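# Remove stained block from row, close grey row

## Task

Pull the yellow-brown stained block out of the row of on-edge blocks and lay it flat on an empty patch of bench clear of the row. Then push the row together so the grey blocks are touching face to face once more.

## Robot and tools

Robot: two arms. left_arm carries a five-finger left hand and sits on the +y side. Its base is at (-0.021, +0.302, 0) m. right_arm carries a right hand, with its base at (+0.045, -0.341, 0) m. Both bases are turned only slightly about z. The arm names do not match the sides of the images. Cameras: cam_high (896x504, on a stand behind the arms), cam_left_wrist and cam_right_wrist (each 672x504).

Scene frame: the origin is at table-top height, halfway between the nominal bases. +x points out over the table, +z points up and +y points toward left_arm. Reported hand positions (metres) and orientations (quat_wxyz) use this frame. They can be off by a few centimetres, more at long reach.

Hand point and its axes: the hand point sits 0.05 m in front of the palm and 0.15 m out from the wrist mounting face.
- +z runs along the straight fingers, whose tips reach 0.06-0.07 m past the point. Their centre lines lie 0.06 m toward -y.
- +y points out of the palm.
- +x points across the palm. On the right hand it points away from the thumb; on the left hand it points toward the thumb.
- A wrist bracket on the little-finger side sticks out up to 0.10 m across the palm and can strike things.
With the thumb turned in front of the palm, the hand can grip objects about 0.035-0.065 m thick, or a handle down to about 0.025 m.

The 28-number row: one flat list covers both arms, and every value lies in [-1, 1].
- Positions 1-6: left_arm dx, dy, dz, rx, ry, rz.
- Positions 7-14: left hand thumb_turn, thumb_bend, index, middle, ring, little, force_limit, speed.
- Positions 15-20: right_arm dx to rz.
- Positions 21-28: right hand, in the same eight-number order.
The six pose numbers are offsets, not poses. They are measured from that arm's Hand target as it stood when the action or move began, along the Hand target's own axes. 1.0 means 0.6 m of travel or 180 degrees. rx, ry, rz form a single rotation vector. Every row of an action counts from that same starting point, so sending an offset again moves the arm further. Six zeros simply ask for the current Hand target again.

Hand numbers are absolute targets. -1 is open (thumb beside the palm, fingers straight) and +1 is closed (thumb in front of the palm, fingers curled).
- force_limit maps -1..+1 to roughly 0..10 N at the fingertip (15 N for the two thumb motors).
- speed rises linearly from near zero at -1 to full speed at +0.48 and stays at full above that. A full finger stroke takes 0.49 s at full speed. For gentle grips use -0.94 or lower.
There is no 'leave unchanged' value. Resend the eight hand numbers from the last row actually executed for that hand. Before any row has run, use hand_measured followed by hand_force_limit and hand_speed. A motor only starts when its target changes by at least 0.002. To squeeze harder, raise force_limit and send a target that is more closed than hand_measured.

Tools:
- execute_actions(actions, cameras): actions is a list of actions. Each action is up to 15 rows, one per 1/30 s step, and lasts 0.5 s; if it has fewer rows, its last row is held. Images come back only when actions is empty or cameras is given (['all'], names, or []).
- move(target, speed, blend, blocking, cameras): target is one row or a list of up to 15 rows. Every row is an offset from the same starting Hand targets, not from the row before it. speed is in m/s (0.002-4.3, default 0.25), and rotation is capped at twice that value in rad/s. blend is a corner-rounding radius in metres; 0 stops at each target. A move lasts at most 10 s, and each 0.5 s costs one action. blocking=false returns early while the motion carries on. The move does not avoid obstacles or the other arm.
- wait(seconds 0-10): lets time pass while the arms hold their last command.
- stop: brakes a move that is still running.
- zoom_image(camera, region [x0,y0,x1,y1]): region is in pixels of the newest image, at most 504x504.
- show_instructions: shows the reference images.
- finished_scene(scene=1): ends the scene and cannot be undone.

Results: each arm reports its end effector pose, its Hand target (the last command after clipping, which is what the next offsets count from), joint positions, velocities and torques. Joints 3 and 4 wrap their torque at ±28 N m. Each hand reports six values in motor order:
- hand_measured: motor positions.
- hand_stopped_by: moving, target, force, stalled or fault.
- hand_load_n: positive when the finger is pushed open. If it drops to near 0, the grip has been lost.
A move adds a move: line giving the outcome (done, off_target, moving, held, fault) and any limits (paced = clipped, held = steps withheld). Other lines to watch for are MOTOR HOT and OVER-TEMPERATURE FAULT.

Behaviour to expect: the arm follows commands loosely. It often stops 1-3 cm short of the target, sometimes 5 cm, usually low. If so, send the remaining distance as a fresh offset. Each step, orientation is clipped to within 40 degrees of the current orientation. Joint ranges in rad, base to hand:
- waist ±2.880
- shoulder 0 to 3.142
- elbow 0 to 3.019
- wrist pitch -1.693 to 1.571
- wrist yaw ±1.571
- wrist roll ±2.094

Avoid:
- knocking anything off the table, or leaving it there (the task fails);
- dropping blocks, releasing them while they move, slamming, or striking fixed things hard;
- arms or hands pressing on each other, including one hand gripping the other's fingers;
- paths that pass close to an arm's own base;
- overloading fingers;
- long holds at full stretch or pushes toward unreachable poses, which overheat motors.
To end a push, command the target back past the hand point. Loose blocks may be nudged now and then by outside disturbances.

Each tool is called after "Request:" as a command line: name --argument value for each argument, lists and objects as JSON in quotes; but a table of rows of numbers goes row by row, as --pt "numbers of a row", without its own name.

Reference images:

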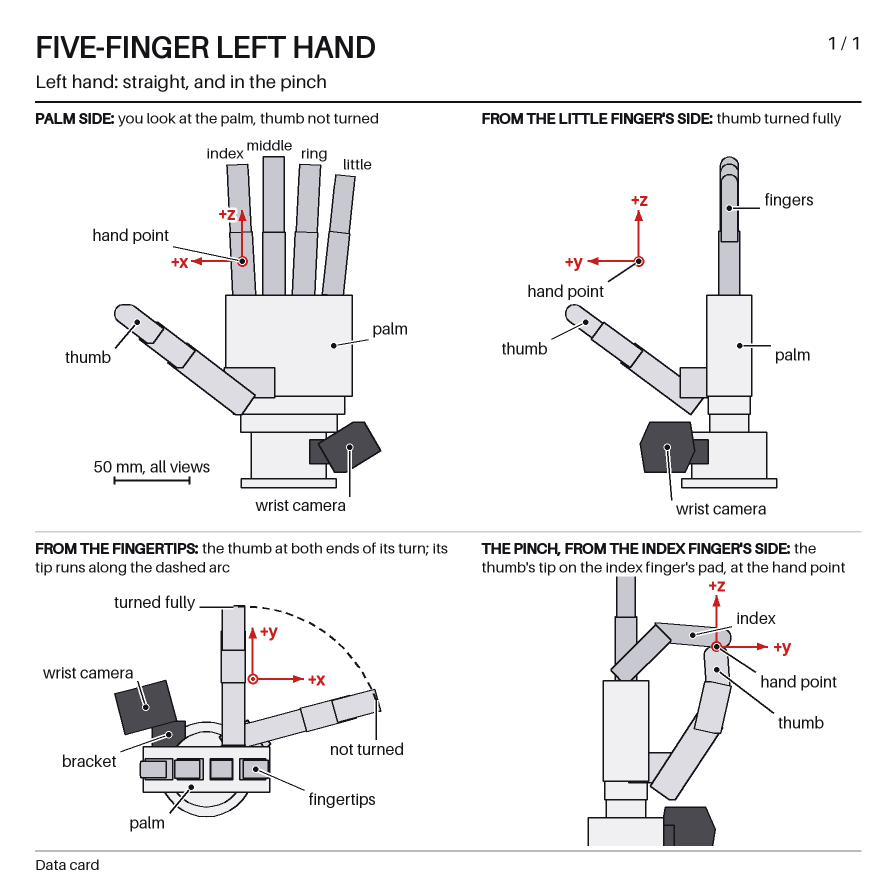

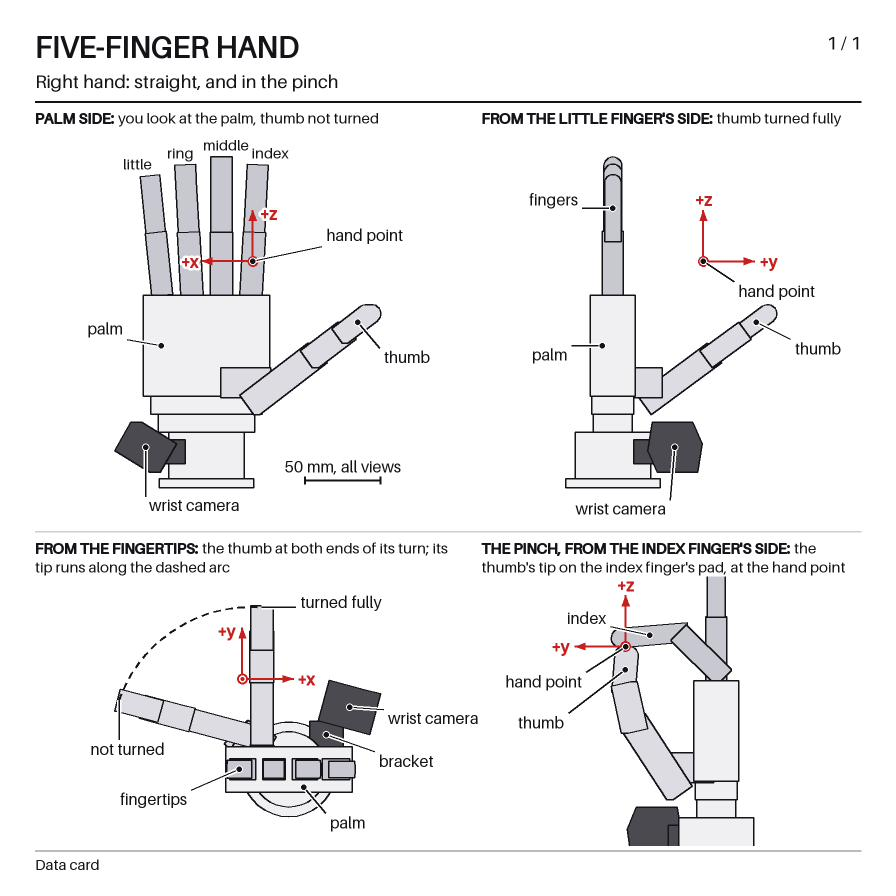

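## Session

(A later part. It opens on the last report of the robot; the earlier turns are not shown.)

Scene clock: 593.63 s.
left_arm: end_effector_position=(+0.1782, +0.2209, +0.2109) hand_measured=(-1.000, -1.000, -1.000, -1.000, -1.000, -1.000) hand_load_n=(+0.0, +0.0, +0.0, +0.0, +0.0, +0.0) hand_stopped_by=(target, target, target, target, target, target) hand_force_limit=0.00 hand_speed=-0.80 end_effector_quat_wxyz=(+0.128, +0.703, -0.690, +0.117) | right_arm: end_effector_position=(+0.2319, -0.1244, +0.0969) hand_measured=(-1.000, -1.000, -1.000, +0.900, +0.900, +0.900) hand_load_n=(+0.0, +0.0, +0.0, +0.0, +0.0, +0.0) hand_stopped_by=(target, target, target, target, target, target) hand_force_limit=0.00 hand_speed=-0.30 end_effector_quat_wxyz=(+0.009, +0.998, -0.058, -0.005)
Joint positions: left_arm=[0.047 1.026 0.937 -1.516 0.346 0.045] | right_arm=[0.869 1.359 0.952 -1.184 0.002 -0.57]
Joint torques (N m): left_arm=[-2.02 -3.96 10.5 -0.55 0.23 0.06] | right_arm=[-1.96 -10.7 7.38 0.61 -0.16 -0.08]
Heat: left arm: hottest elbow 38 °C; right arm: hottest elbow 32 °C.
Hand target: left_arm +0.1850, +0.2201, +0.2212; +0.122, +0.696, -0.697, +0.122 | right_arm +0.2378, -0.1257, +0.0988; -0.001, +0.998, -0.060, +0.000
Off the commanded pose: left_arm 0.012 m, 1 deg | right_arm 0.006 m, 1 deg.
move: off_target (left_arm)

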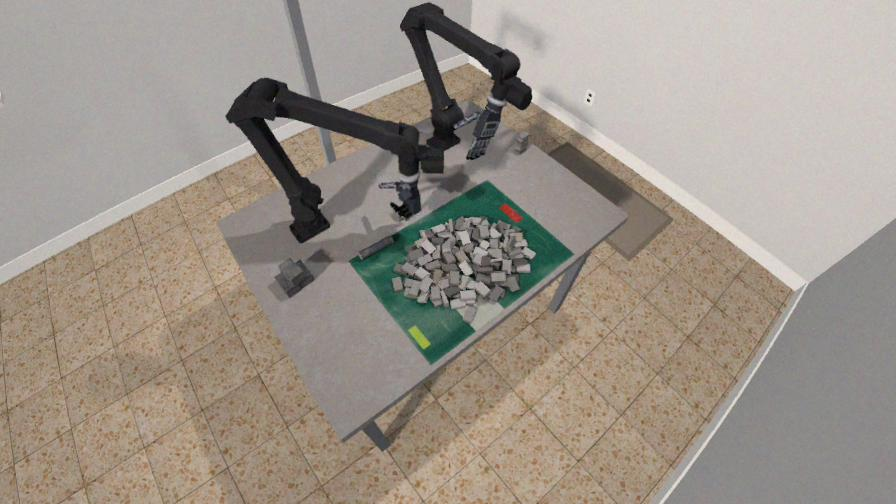

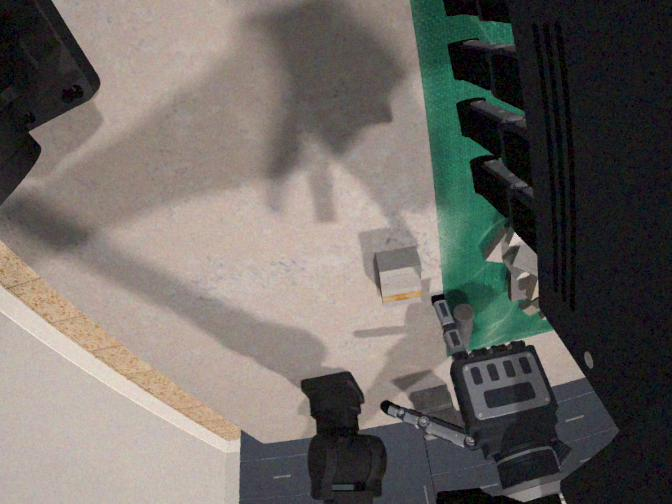

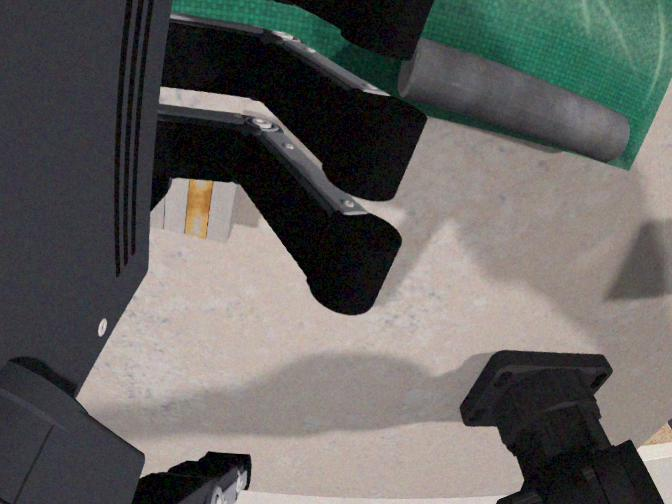

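Request:
move --target '[0,0,0,0,0,0,-1,-1,-1,-1,-1,-1,0,-0.8,0,0,0,0,0,0,-1,-1,-1,-1,-1,-1,0,0]' --cameras '["all"]' --speed 0.08

Request:
zoom_image --camera "cam_right_wrist" --region '[140, 0, 380, 260]'

Request:
zoom_image --camera "cam_high" --region '[380, 180, 450, 230]'

Scene clock: 664.57 s.
left_arm: end_effector_position=(+0.1782, +0.2209, +0.2109) hand_measured=(-1.000, -1.000, -1.000, -1.000, -1.000, -1.000) hand_load_n=(+0.0, +0.0, +0.0, +0.0, +0.0, +0.0) hand_stopped_by=(target, target, target, target, target, target) hand_force_limit=0.00 hand_speed=-0.80 end_effector_quat_wxyz=(+0.128, +0.703, -0.690, +0.117) | right_arm: end_effector_position=(+0.2320, -0.1244, +0.0969) hand_measured=(-1.000, -1.000, -1.000, -1.000, -1.000, -1.000) hand_load_n=(+0.0, +0.0, +0.0, +0.0, +0.0, +0.0) hand_stopped_by=(target, target, target, target, target, target) hand_force_limit=0.00 hand_speed=0.00 end_effector_quat_wxyz=(+0.009, +0.998, -0.057, -0.005)
Joint positions: left_arm=[0.047 1.026 0.937 -1.516 0.346 0.045] | right_arm=[0.869 1.359 0.952 -1.184 0.002 -0.572]
Joint torques (N m): left_arm=[-1.96 -3.78 10.43 -0.49 0.24 0.07] | right_arm=[-1.96 -10.75 7.39 0.58 -0.15 -0.1]
Heat: left arm: hottest elbow 39 °C; right arm: hottest elbow 31 °C.
Hand target: left_arm +0.1850, +0.2201, +0.2212; +0.122, +0.696, -0.697, +0.122 | right_arm +0.2378, -0.1257, +0.0988; +0.000, +0.998, -0.060, +0.000
Off the commanded pose: left_arm 0.012 m, 1 deg | right_arm 0.006 m, 1 deg.
move: off_target (left_arm)

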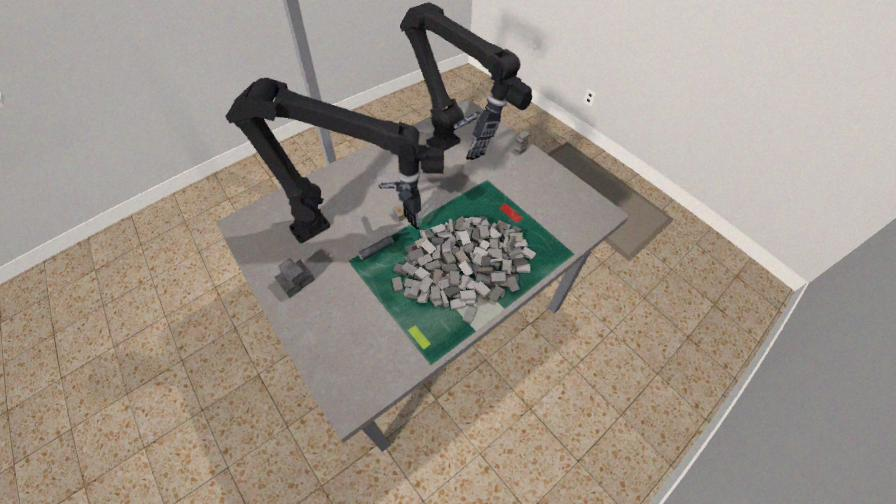

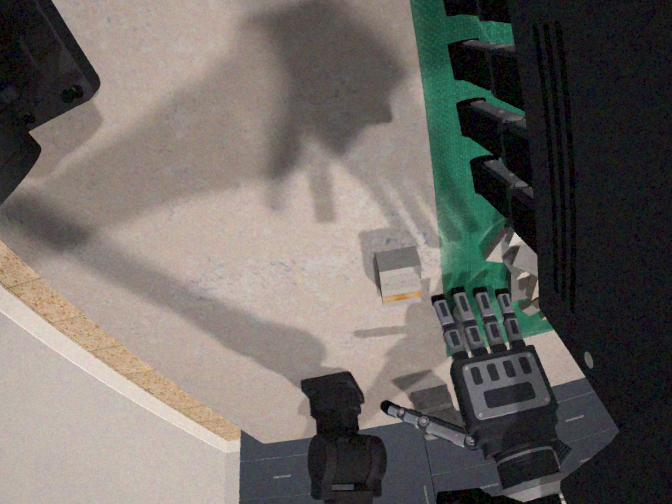

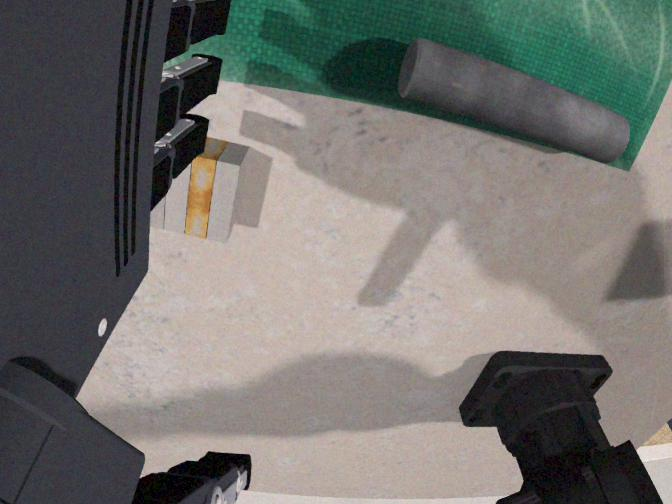

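Scaled by 1.938 from the camera's 672x504 image, which has a finer 960x720 frame.

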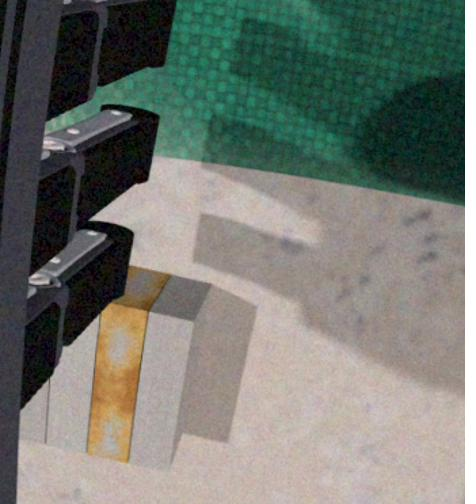

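Scaled by 7.200 from the camera's 896x504 image, which has a finer 1280x720 frame.

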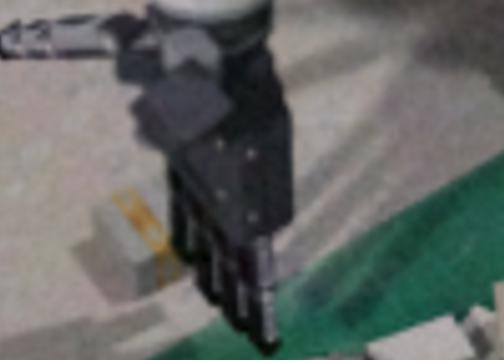

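Request:
zoom_image --camera "cam_left_wrist" --region '[350, 220, 530, 360]'

Scaled by 2.800 from the camera's 672x504 image, which has a finer 960x720 frame.

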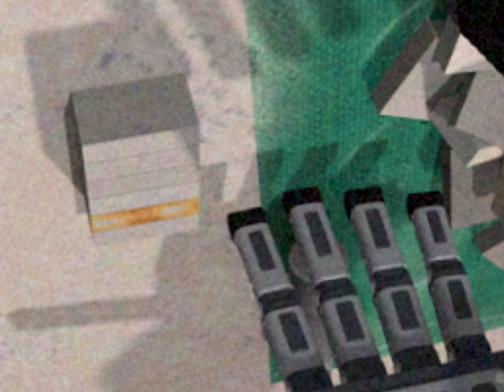

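Request:
move --target '[0,0,0,0,0,0,-1,-1,-1,-1,-1,-1,0,-0.8,0.001,0.0075,0.03,0,0,0,-1,-1,-1,-1,-1,-1,0,0]' --cameras '["all"]' --speed 0.06

Request:
zoom_image --camera "cam_right_wrist" --region '[140, 60, 300, 260]'

Request:
zoom_image --camera "cam_left_wrist" --region '[350, 220, 530, 360]'

Request:
zoom_image --camera "cam_high" --region '[380, 180, 450, 230]'

Scene clock: 686.60 s.
left_arm: end_effector_position=(+0.1782, +0.2209, +0.2109) hand_measured=(-1.000, -1.000, -1.000, -1.000, -1.000, -1.000) hand_load_n=(+0.0, +0.0, +0.0, +0.0, +0.0, +0.0) hand_stopped_by=(target, target, target, target, target, target) hand_force_limit=0.00 hand_speed=-0.80 end_effector_quat_wxyz=(+0.128, +0.703, -0.690, +0.117) | right_arm: end_effector_position=(+0.2322, -0.1285, +0.0822) hand_measured=(-1.000, -1.000, -1.000, -1.000, -1.000, -1.000) hand_load_n=(+0.0, +0.0, +0.0, +0.0, +0.0, +0.0) hand_stopped_by=(target, target, target, target, target, target) hand_force_limit=0.00 hand_speed=0.00 end_effector_quat_wxyz=(+0.004, +0.998, -0.057, -0.002)
Joint positions: left_arm=[0.047 1.026 0.937 -1.516 0.346 0.045] | right_arm=[0.861 1.359 0.912 -1.132 0.002 -0.579]
Joint torques (N m): left_arm=[-1.85 -3.72 10.54 -0.5 0.22 0.04] | right_arm=[-2.14 -9.58 7.28 0.65 -0.15 -0.08]
Heat: left arm: hottest elbow 39 °C; right arm: hottest elbow 31 °C.
Hand target: left_arm +0.1850, +0.2201, +0.2212; +0.122, +0.696, -0.697, +0.122 | right_arm +0.2379, -0.1303, +0.0808; +0.000, +0.998, -0.060, +0.000
Off the commanded pose: left_arm 0.012 m, 1 deg | right_arm 0.006 m, 1 deg.
move: off_target (left_arm)

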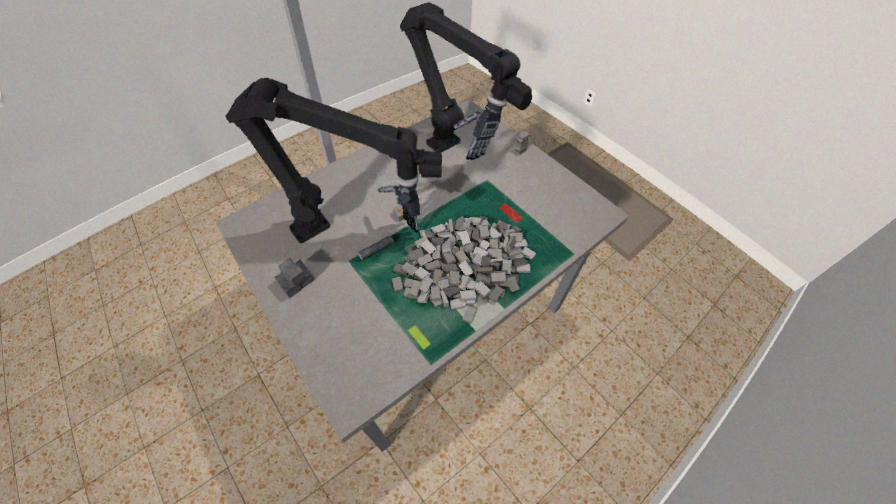

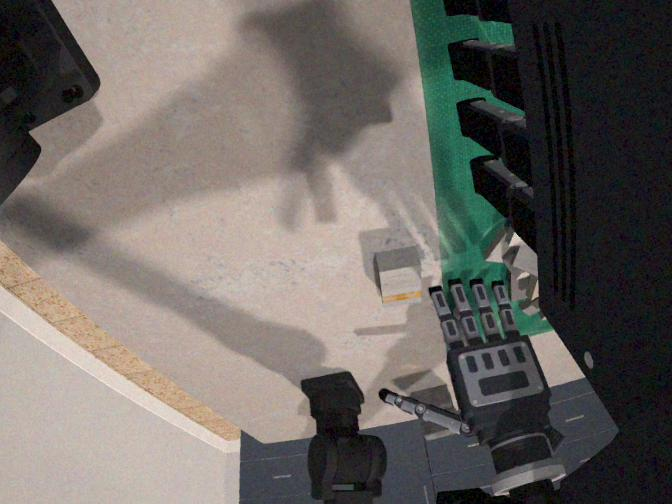

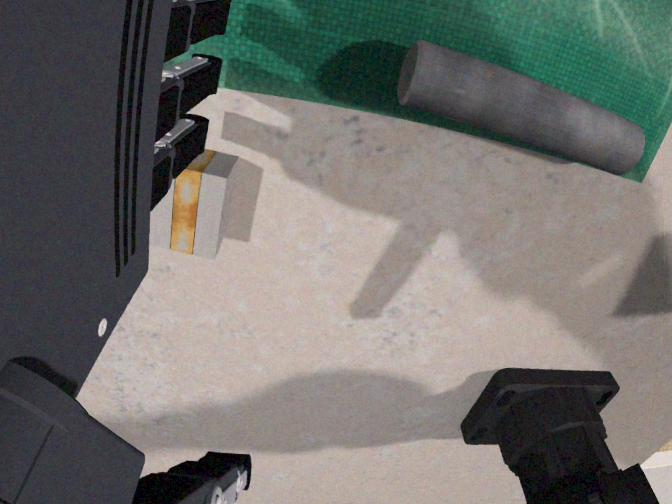

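Scaled by 2.520 from the camera's 672x504 image, which has a finer 960x720 frame.

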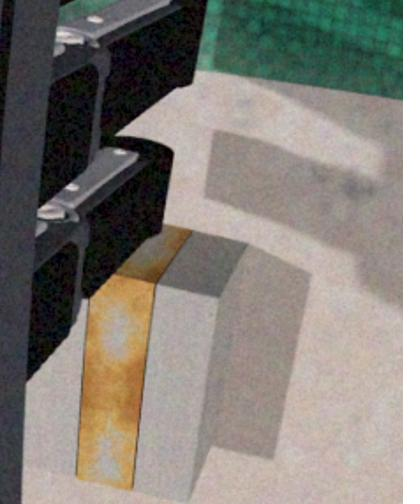

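Scaled by 2.800 from the camera's 672x504 image, which has a finer 960x720 frame.

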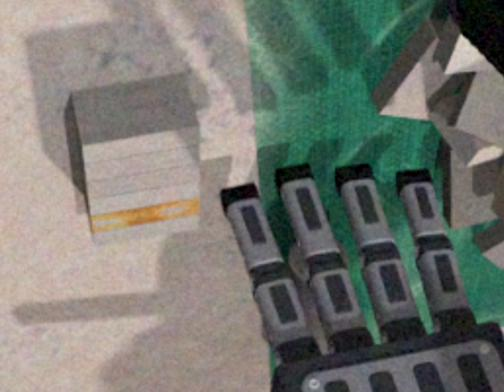

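Scaled by 7.200 from the camera's 896x504 image, which has a finer 1280x720 frame.

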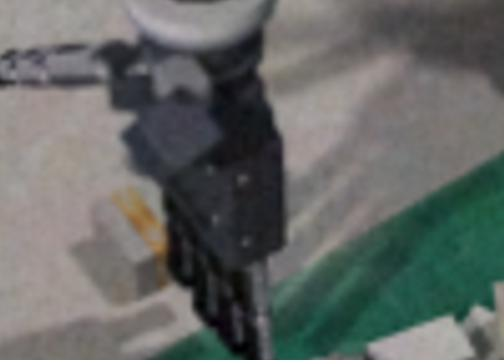

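Request:
move --target '[0,0,0,0,0,0,-1,-1,-1,-1,-1,-1,0,-0.8,-0.0333,0.002,0,0,0,0,-1,-1,-1,-1,-1,-1,0,0]' --cameras '["all"]' --speed 0.05

Request:
zoom_image --camera "cam_right_wrist" --region '[140, 60, 300, 260]'

Request:
zoom_image --camera "cam_left_wrist" --region '[350, 220, 530, 360]'

Scene clock: 717.77 s.
left_arm: end_effector_position=(+0.1782, +0.2209, +0.2109) hand_measured=(-1.000, -1.000, -1.000, -1.000, -1.000, -1.000) hand_load_n=(+0.0, +0.0, +0.0, +0.0, -0.5, +0.0) hand_stopped_by=(target, target, target, target, target, target) hand_force_limit=0.00 hand_speed=-0.80 end_effector_quat_wxyz=(+0.128, +0.703, -0.690, +0.117) | right_arm: end_effector_position=(+0.2213, -0.1345, +0.0795) hand_measured=(-1.000, -1.000, -1.000, -1.000, -1.000, -1.000) hand_load_n=(+0.0, +0.0, +0.0, +0.0, +0.0, +0.0) hand_stopped_by=(target, target, target, target, target, target) hand_force_limit=0.00 hand_speed=0.00 end_effector_quat_wxyz=(+0.007, +0.998, -0.062, -0.005)
Joint positions: left_arm=[0.047 1.026 0.937 -1.516 0.346 0.045] | right_arm=[0.872 1.339 0.883 -1.132 0.001 -0.558]
Joint torques (N m): left_arm=[-2.14 -3.66 10.5 -0.51 0.21 0.07] | right_arm=[0.56 -10.05 7.19 0.55 -0.15 0.17]
Heat: left arm: hottest elbow 39 °C; right arm: hottest elbow 31 °C.
Hand target: left_arm +0.1850, +0.2201, +0.2212; +0.122, +0.696, -0.697, +0.122 | right_arm +0.2180, -0.1290, +0.0808; -0.001, +0.998, -0.060, +0.000
Off the commanded pose: left_arm 0.012 m, 1 deg | right_arm 0.006 m, 1 deg.
move: off_target (left_arm)

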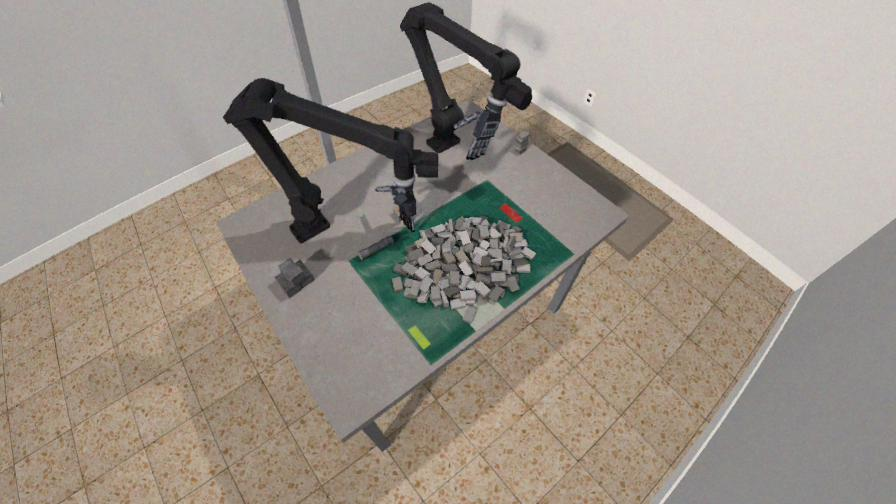

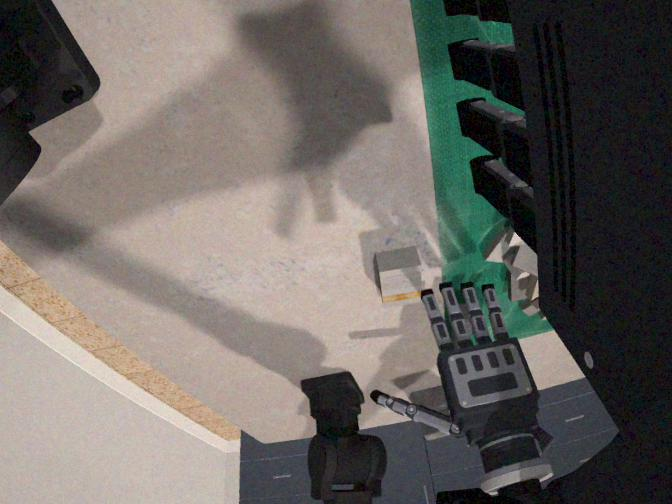

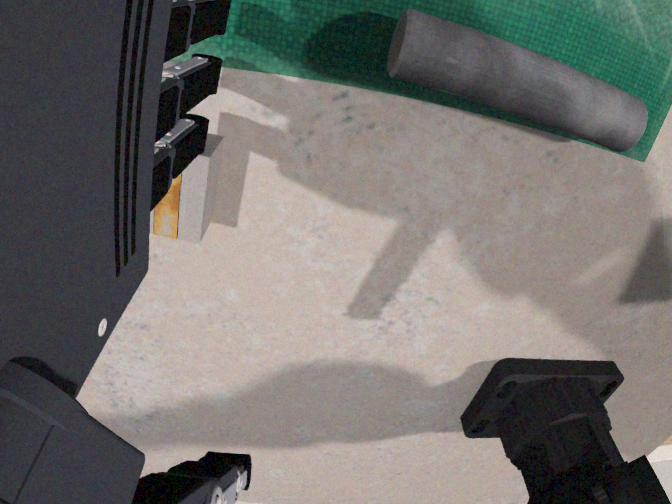

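Scaled by 2.520 from the camera's 672x504 image, which has a finer 960x720 frame.

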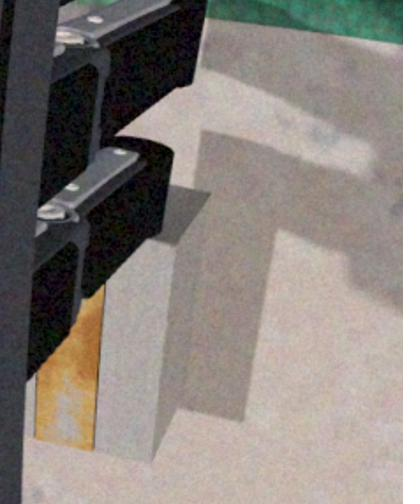

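Scaled by 2.800 from the camera's 672x504 image, which has a finer 960x720 frame.

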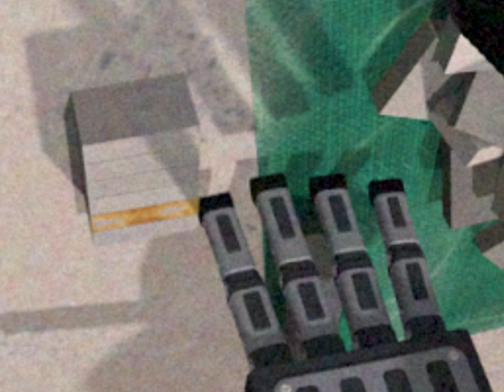

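Request:
move --target '[0,0,0,0,0,0,-1,-1,-1,-1,-1,-1,0,-0.8,0.0048,-0.0157,0,0,0,0,-1,-1,-1,-1,-1,-1,0,0]' --cameras '["cam_left_wrist","cam_right_wrist"]' --speed 0.05

Request:
zoom_image --camera "cam_right_wrist" --region '[140, 60, 300, 260]'

Request:
zoom_image --camera "cam_left_wrist" --region '[350, 220, 530, 360]'

Scene clock: 731.27 s.
left_arm: end_effector_position=(+0.1782, +0.2209, +0.2109) hand_measured=(-1.000, -1.000, -1.000, -1.000, -1.000, -1.000) hand_load_n=(+0.0, +0.0, +0.0, +0.0, +0.0, +0.0) hand_stopped_by=(target, target, target, target, target, target) hand_force_limit=0.00 hand_speed=-0.80 end_effector_quat_wxyz=(+0.128, +0.703, -0.690, +0.117) | right_arm: end_effector_position=(+0.2201, -0.1335, +0.0795) hand_measured=(-1.000, -1.000, -1.000, -1.000, -1.000, -1.000) hand_load_n=(+0.0, +0.0, +0.0, +0.0, +0.0, +0.0) hand_stopped_by=(target, target, target, target, target, target) hand_force_limit=0.00 hand_speed=0.00 end_effector_quat_wxyz=(+0.007, +0.998, -0.063, -0.005)
Joint positions: left_arm=[0.047 1.026 0.937 -1.516 0.346 0.045] | right_arm=[0.876 1.339 0.883 -1.132 0.001 -0.552]
Joint torques (N m): left_arm=[-1.9 -3.9 10.55 -0.5 0.21 0.05] | right_arm=[0.62 -8.06 9.09 0.61 -0.16 0.17]
Heat: left arm: hottest elbow 39 °C; right arm: hottest waist 30 °C.
Hand target: left_arm +0.1850, +0.2201, +0.2212; +0.122, +0.696, -0.697, +0.122 | right_arm +0.2219, -0.1200, +0.0808; -0.001, +0.998, -0.060, +0.000
Off the commanded pose: left_arm 0.012 m, 1 deg | right_arm 0.014 m, 1 deg.
move: off_target (left_arm, right_arm)
Images, in order (width x height): cam_left_wrist 672x504, cam_right_wrist 672x504.

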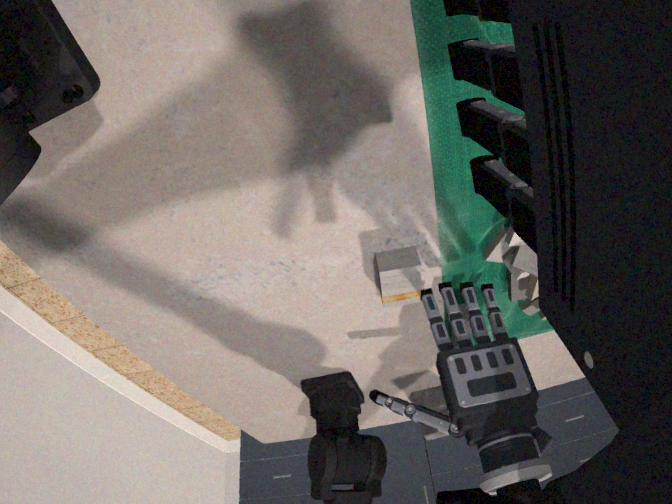

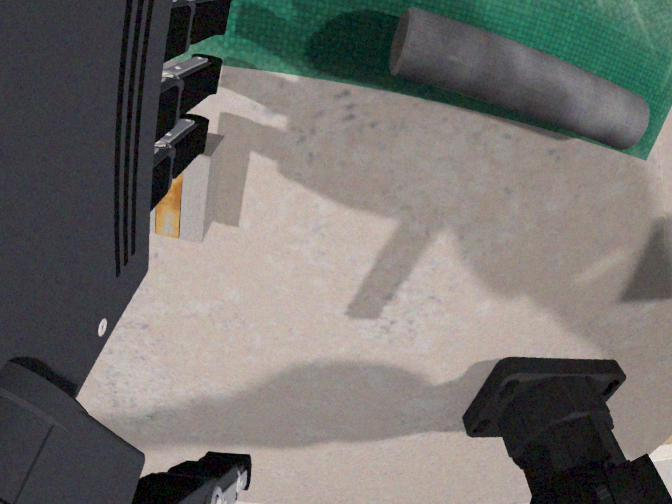

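Scaled by 2.520 from the camera's 672x504 image, which has a finer 960x720 frame.

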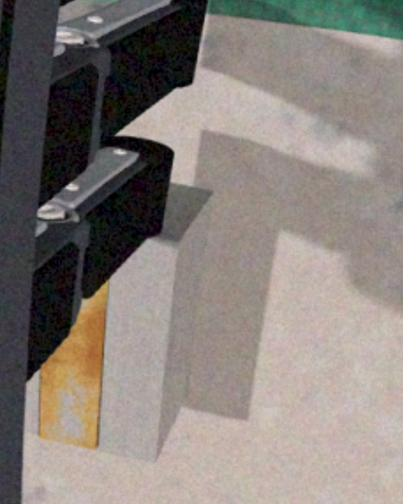

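Scaled by 2.800 from the camera's 672x504 image, which has a finer 960x720 frame.

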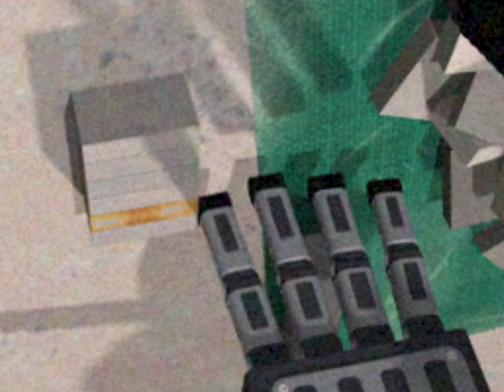

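Request:
move --target '[0,0,0,0,0,0,-1,-1,-1,-1,-1,-1,0,-0.8,0,0,-0.0167,0,0,0,-1,-1,-1,-1,-1,-1,0,0]' --cameras '["cam_left_wrist","cam_right_wrist"]' --speed 0.05

Request:
zoom_image --camera "cam_right_wrist" --region '[140, 60, 300, 260]'

Request:
zoom_image --camera "cam_left_wrist" --region '[350, 220, 530, 360]'

Scene clock: 739.97 s.
left_arm: end_effector_position=(+0.1782, +0.2209, +0.2109) hand_measured=(-1.000, -1.000, -1.000, -1.000, -1.000, -1.000) hand_load_n=(+0.0, +0.0, +0.0, +0.0, +0.0, +0.0) hand_stopped_by=(target, target, target, target, target, target) hand_force_limit=0.00 hand_speed=-0.80 end_effector_quat_wxyz=(+0.128, +0.703, -0.690, +0.117) | right_arm: end_effector_position=(+0.2190, -0.1343, +0.0798) hand_measured=(-1.000, -1.000, -1.000, -1.000, -1.000, -1.000) hand_load_n=(+0.0, +0.0, +0.0, +0.0, +0.0, +0.0) hand_stopped_by=(target, target, target, target, target, target) hand_force_limit=0.00 hand_speed=0.00 end_effector_quat_wxyz=(+0.009, +0.998, -0.064, -0.006)
Joint positions: left_arm=[0.047 1.026 0.937 -1.516 0.346 0.045] | right_arm=[0.877 1.339 0.883 -1.137 0.001 -0.551]
Joint torques (N m): left_arm=[-1.85 -3.96 10.54 -0.55 0.22 0.06] | right_arm=[0.73 -9 10.4 -0.42 -0.16 0.15]
Heat: left arm: hottest elbow 39 °C; right arm: hottest waist 30 °C.
Hand target: left_arm +0.1850, +0.2201, +0.2212; +0.122, +0.696, -0.697, +0.122 | right_arm +0.2219, -0.1200, +0.0909; -0.001, +0.998, -0.060, +0.000
Off the commanded pose: left_arm 0.012 m, 1 deg | right_arm 0.018 m, 1 deg.
move: off_target (left_arm, right_arm)
Images, in order (width x height): cam_left_wrist 672x504, cam_right_wrist 672x504.

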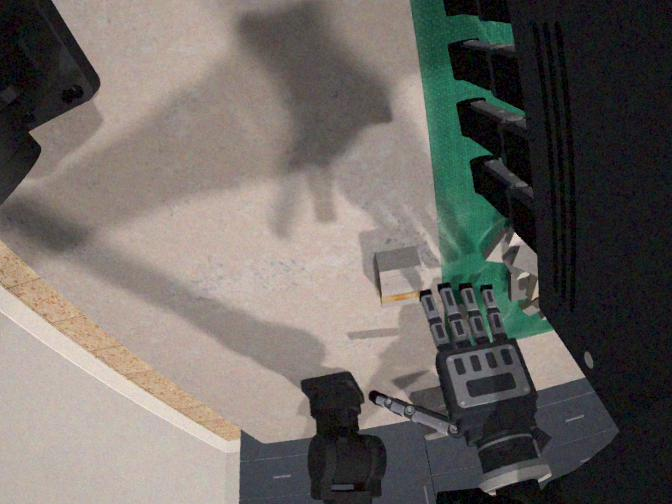

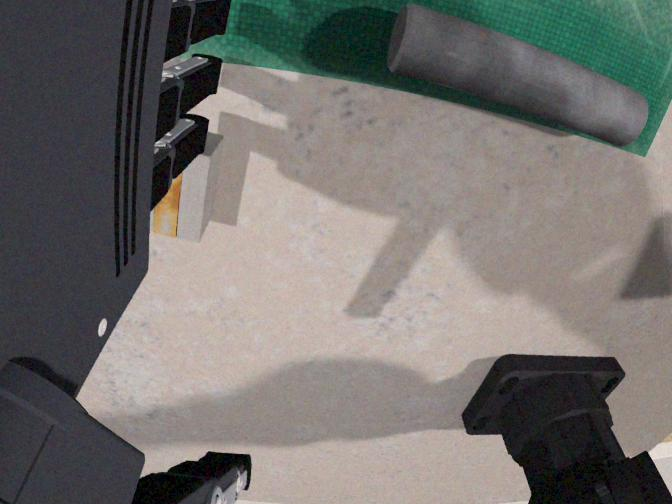

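Scaled by 2.520 from the camera's 672x504 image, which has a finer 960x720 frame.

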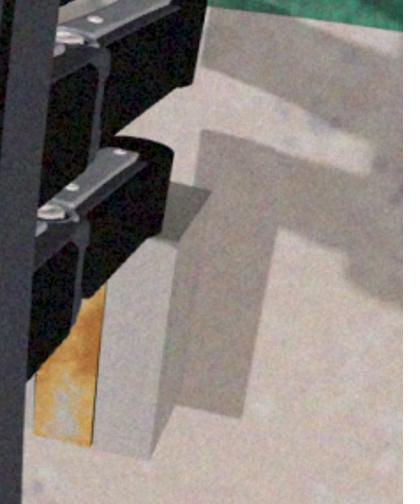

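Scaled by 2.800 from the camera's 672x504 image, which has a finer 960x720 frame.

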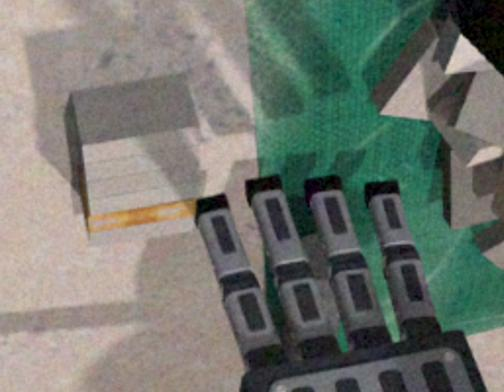

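Request:
move --pt "0 0 0 0 0 0 -1 -1 -1 -1 -1 -1 0 -0.8 0.0345 0.063 -0.05 0 0 0 -1 -1 -1 -1 -1 -1 0 0" --pt "0 0 0 0 0 0 -1 -1 -1 -1 -1 -1 0 -0.8 0.0288 0.0025 -0.04 0 0 0 -1 -1 -1 -1 -1 -1 0 0" --pt "0 0 0 0 0 0 -1 -1 -1 -1 -1 -1 0 -0.8 0.0288 0.0025 0.0133 0 0 0 -1 -1 -1 -1 -1 -1 0 0" --cameras '["cam_left_wrist","cam_right_wrist"]' --speed 0.08

Request:
zoom_image --camera "cam_right_wrist" --region '[140, 60, 300, 260]'

Request:
zoom_image --camera "cam_left_wrist" --region '[350, 220, 530, 360]'

Scene clock: 766.63 s.
left_arm: end_effector_position=(+0.1782, +0.2209, +0.2109) hand_measured=(-1.000, -1.000, -1.000, -1.000, -1.000, -1.000) hand_load_n=(+0.0, +0.0, +0.0, +0.0, +0.0, +0.0) hand_stopped_by=(target, target, target, target, target, target) hand_force_limit=0.00 hand_speed=-0.80 end_effector_quat_wxyz=(+0.128, +0.703, -0.690, +0.117) | right_arm: end_effector_position=(+0.2413, -0.1290, +0.0872) hand_measured=(-1.000, -1.000, -1.000, -1.000, -1.000, -1.000) hand_load_n=(+0.0, +0.0, +0.0, +0.0, +0.0, +0.0) hand_stopped_by=(target, target, target, target, target, target) hand_force_limit=0.00 hand_speed=0.00 end_effector_quat_wxyz=(-0.001, +0.998, -0.062, +0.000)
Joint positions: left_arm=[0.047 1.026 0.937 -1.516 0.346 0.045] | right_arm=[0.838 1.36 0.929 -1.138 -0.001 -0.594]
Joint torques (N m): left_arm=[-1.73 -3.9 10.56 -0.5 0.22 0.06] | right_arm=[0.5 -8.64 7.45 0.7 -0.06 0.16]
Heat: left arm: hottest elbow 40 °C; right arm: hottest elbow 32 °C.
Hand target: left_arm +0.1850, +0.2201, +0.2212; +0.122, +0.696, -0.697, +0.122 | right_arm +0.2389, -0.1235, +0.0829; -0.001, +0.998, -0.060, +0.000
Off the commanded pose: left_arm 0.012 m, 1 deg | right_arm 0.007 m, 0 deg.
move: off_target (left_arm)
Images, in order (width x height): cam_left_wrist 672x504, cam_right_wrist 672x504.

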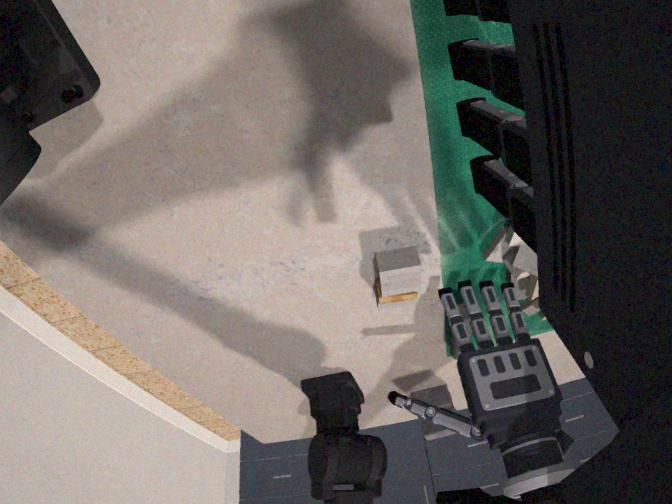

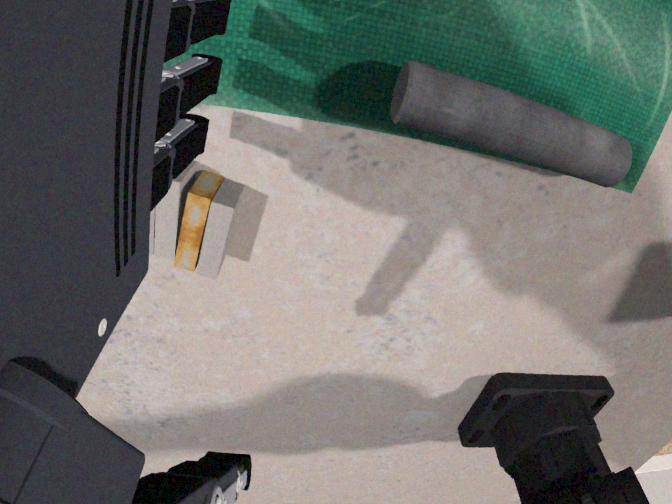

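Scaled by 2.520 from the camera's 672x504 image, which has a finer 960x720 frame.

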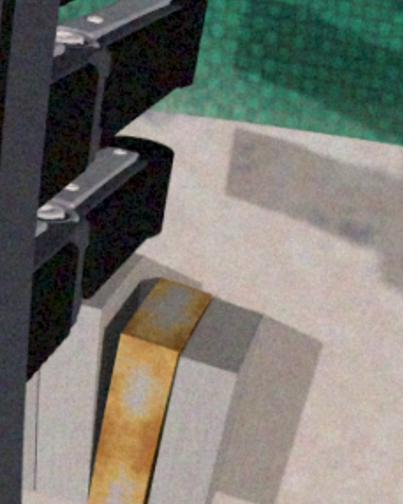

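Scaled by 2.800 from the camera's 672x504 image, which has a finer 960x720 frame.

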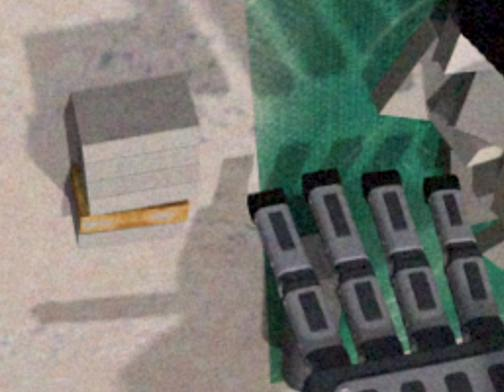

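Request:
move --pt "0 0 0 0 0 0 -1 -1 -1 -1 -1 -1 0 -0.8 0.0097 0.0802 -0.0533 0 0 0 -1 -1 -1 -1 -1 -1 0 0" --pt "0 0 0 0 0 0 -1 -1 -1 -1 -1 -1 0 -0.8 0.0025 0.0207 -0.0533 0 0 0 -1 -1 -1 -1 -1 -1 0 0" --pt "0 0 0 0 0 0 -1 -1 -1 -1 -1 -1 0 -0.8 0.0025 0.0207 0.005 0 0 0 -1 -1 -1 -1 -1 -1 0 0" --cameras '["cam_left_wrist","cam_right_wrist"]' --speed 0.08

Request:
zoom_image --camera "cam_right_wrist" --region '[140, 60, 300, 260]'

Request:
zoom_image --camera "cam_left_wrist" --region '[350, 220, 530, 360]'

Scene clock: 839.27 s.
left_arm: end_effector_position=(+0.1782, +0.2209, +0.2109) hand_measured=(-1.000, -1.000, -1.000, -1.000, -1.000, -1.000) hand_load_n=(+0.0, -0.5, +0.0, +0.0, +0.0, +0.5) hand_stopped_by=(target, target, target, target, target, target) hand_force_limit=0.00 hand_speed=-0.80 end_effector_quat_wxyz=(+0.128, +0.703, -0.690, +0.117) | right_arm: end_effector_position=(+0.2411, -0.1416, +0.0837) hand_measured=(-1.000, -1.000, -1.000, -1.000, -1.000, -1.000) hand_load_n=(+0.0, +0.0, +0.0, +0.0, +0.0, +0.0) hand_stopped_by=(target, target, target, target, target, target) hand_force_limit=0.00 hand_speed=0.00 end_effector_quat_wxyz=(-0.001, +0.998, -0.062, +0.000)
Joint positions: left_arm=[0.047 1.026 0.937 -1.516 0.346 0.045] | right_arm=[0.814 1.34 0.9 -1.13 -0.001 -0.617]
Joint torques (N m): left_arm=[-2.02 -3.66 10.45 -0.54 0.24 0.06] | right_arm=[0.38 -8.35 7.45 0.68 -0.05 0.16]
Heat: left arm: hottest elbow 40 °C; right arm: hottest elbow 31 °C.
Hand target: left_arm +0.1850, +0.2201, +0.2212; +0.122, +0.696, -0.697, +0.122 | right_arm +0.2389, -0.1361, +0.0798; +0.000, +0.998, -0.060, +0.000
Off the commanded pose: left_arm 0.012 m, 1 deg | right_arm 0.007 m, 0 deg.
move: off_target (left_arm)
Images, in order (width x height): cam_left_wrist 672x504, cam_right_wrist 672x504.

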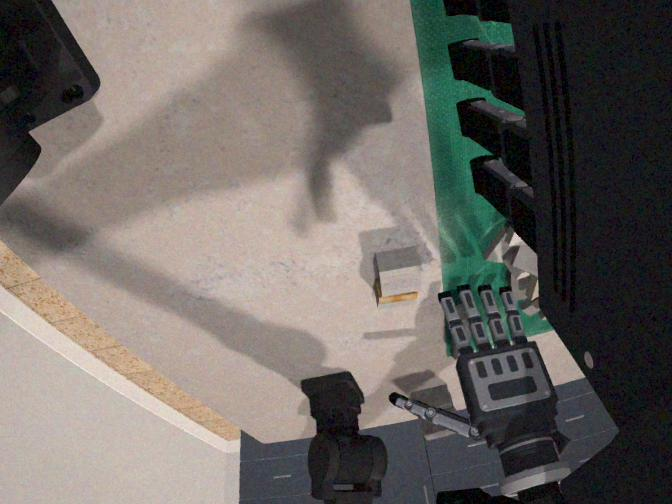

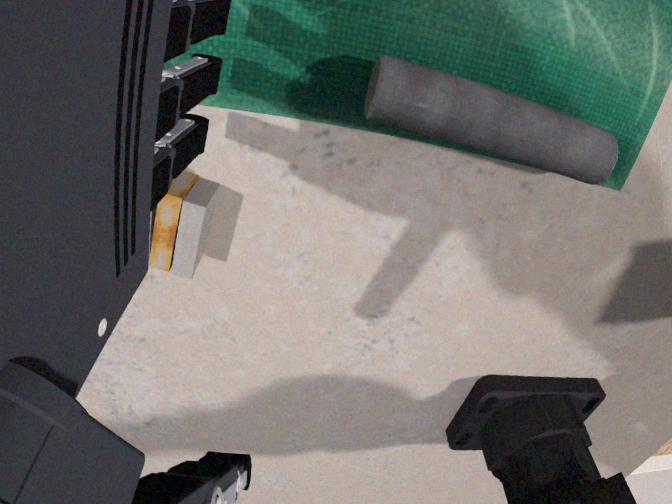

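Scaled by 2.520 from the camera's 672x504 image, which has a finer 960x720 frame.

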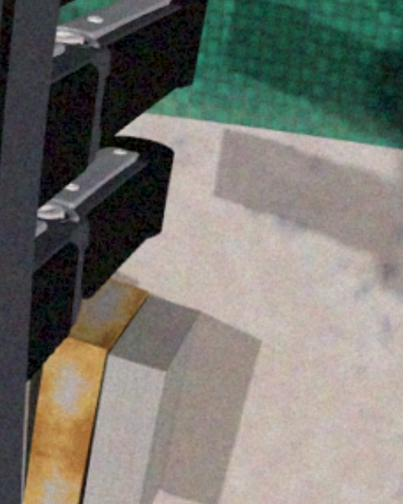

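Scaled by 2.800 from the camera's 672x504 image, which has a finer 960x720 frame.

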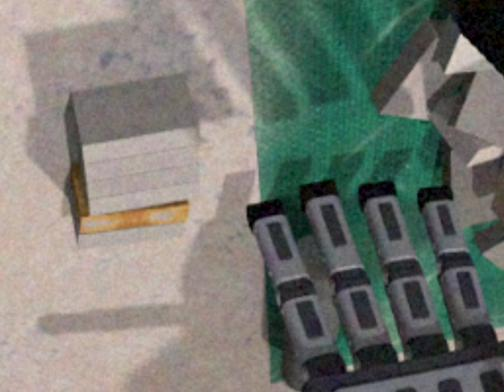

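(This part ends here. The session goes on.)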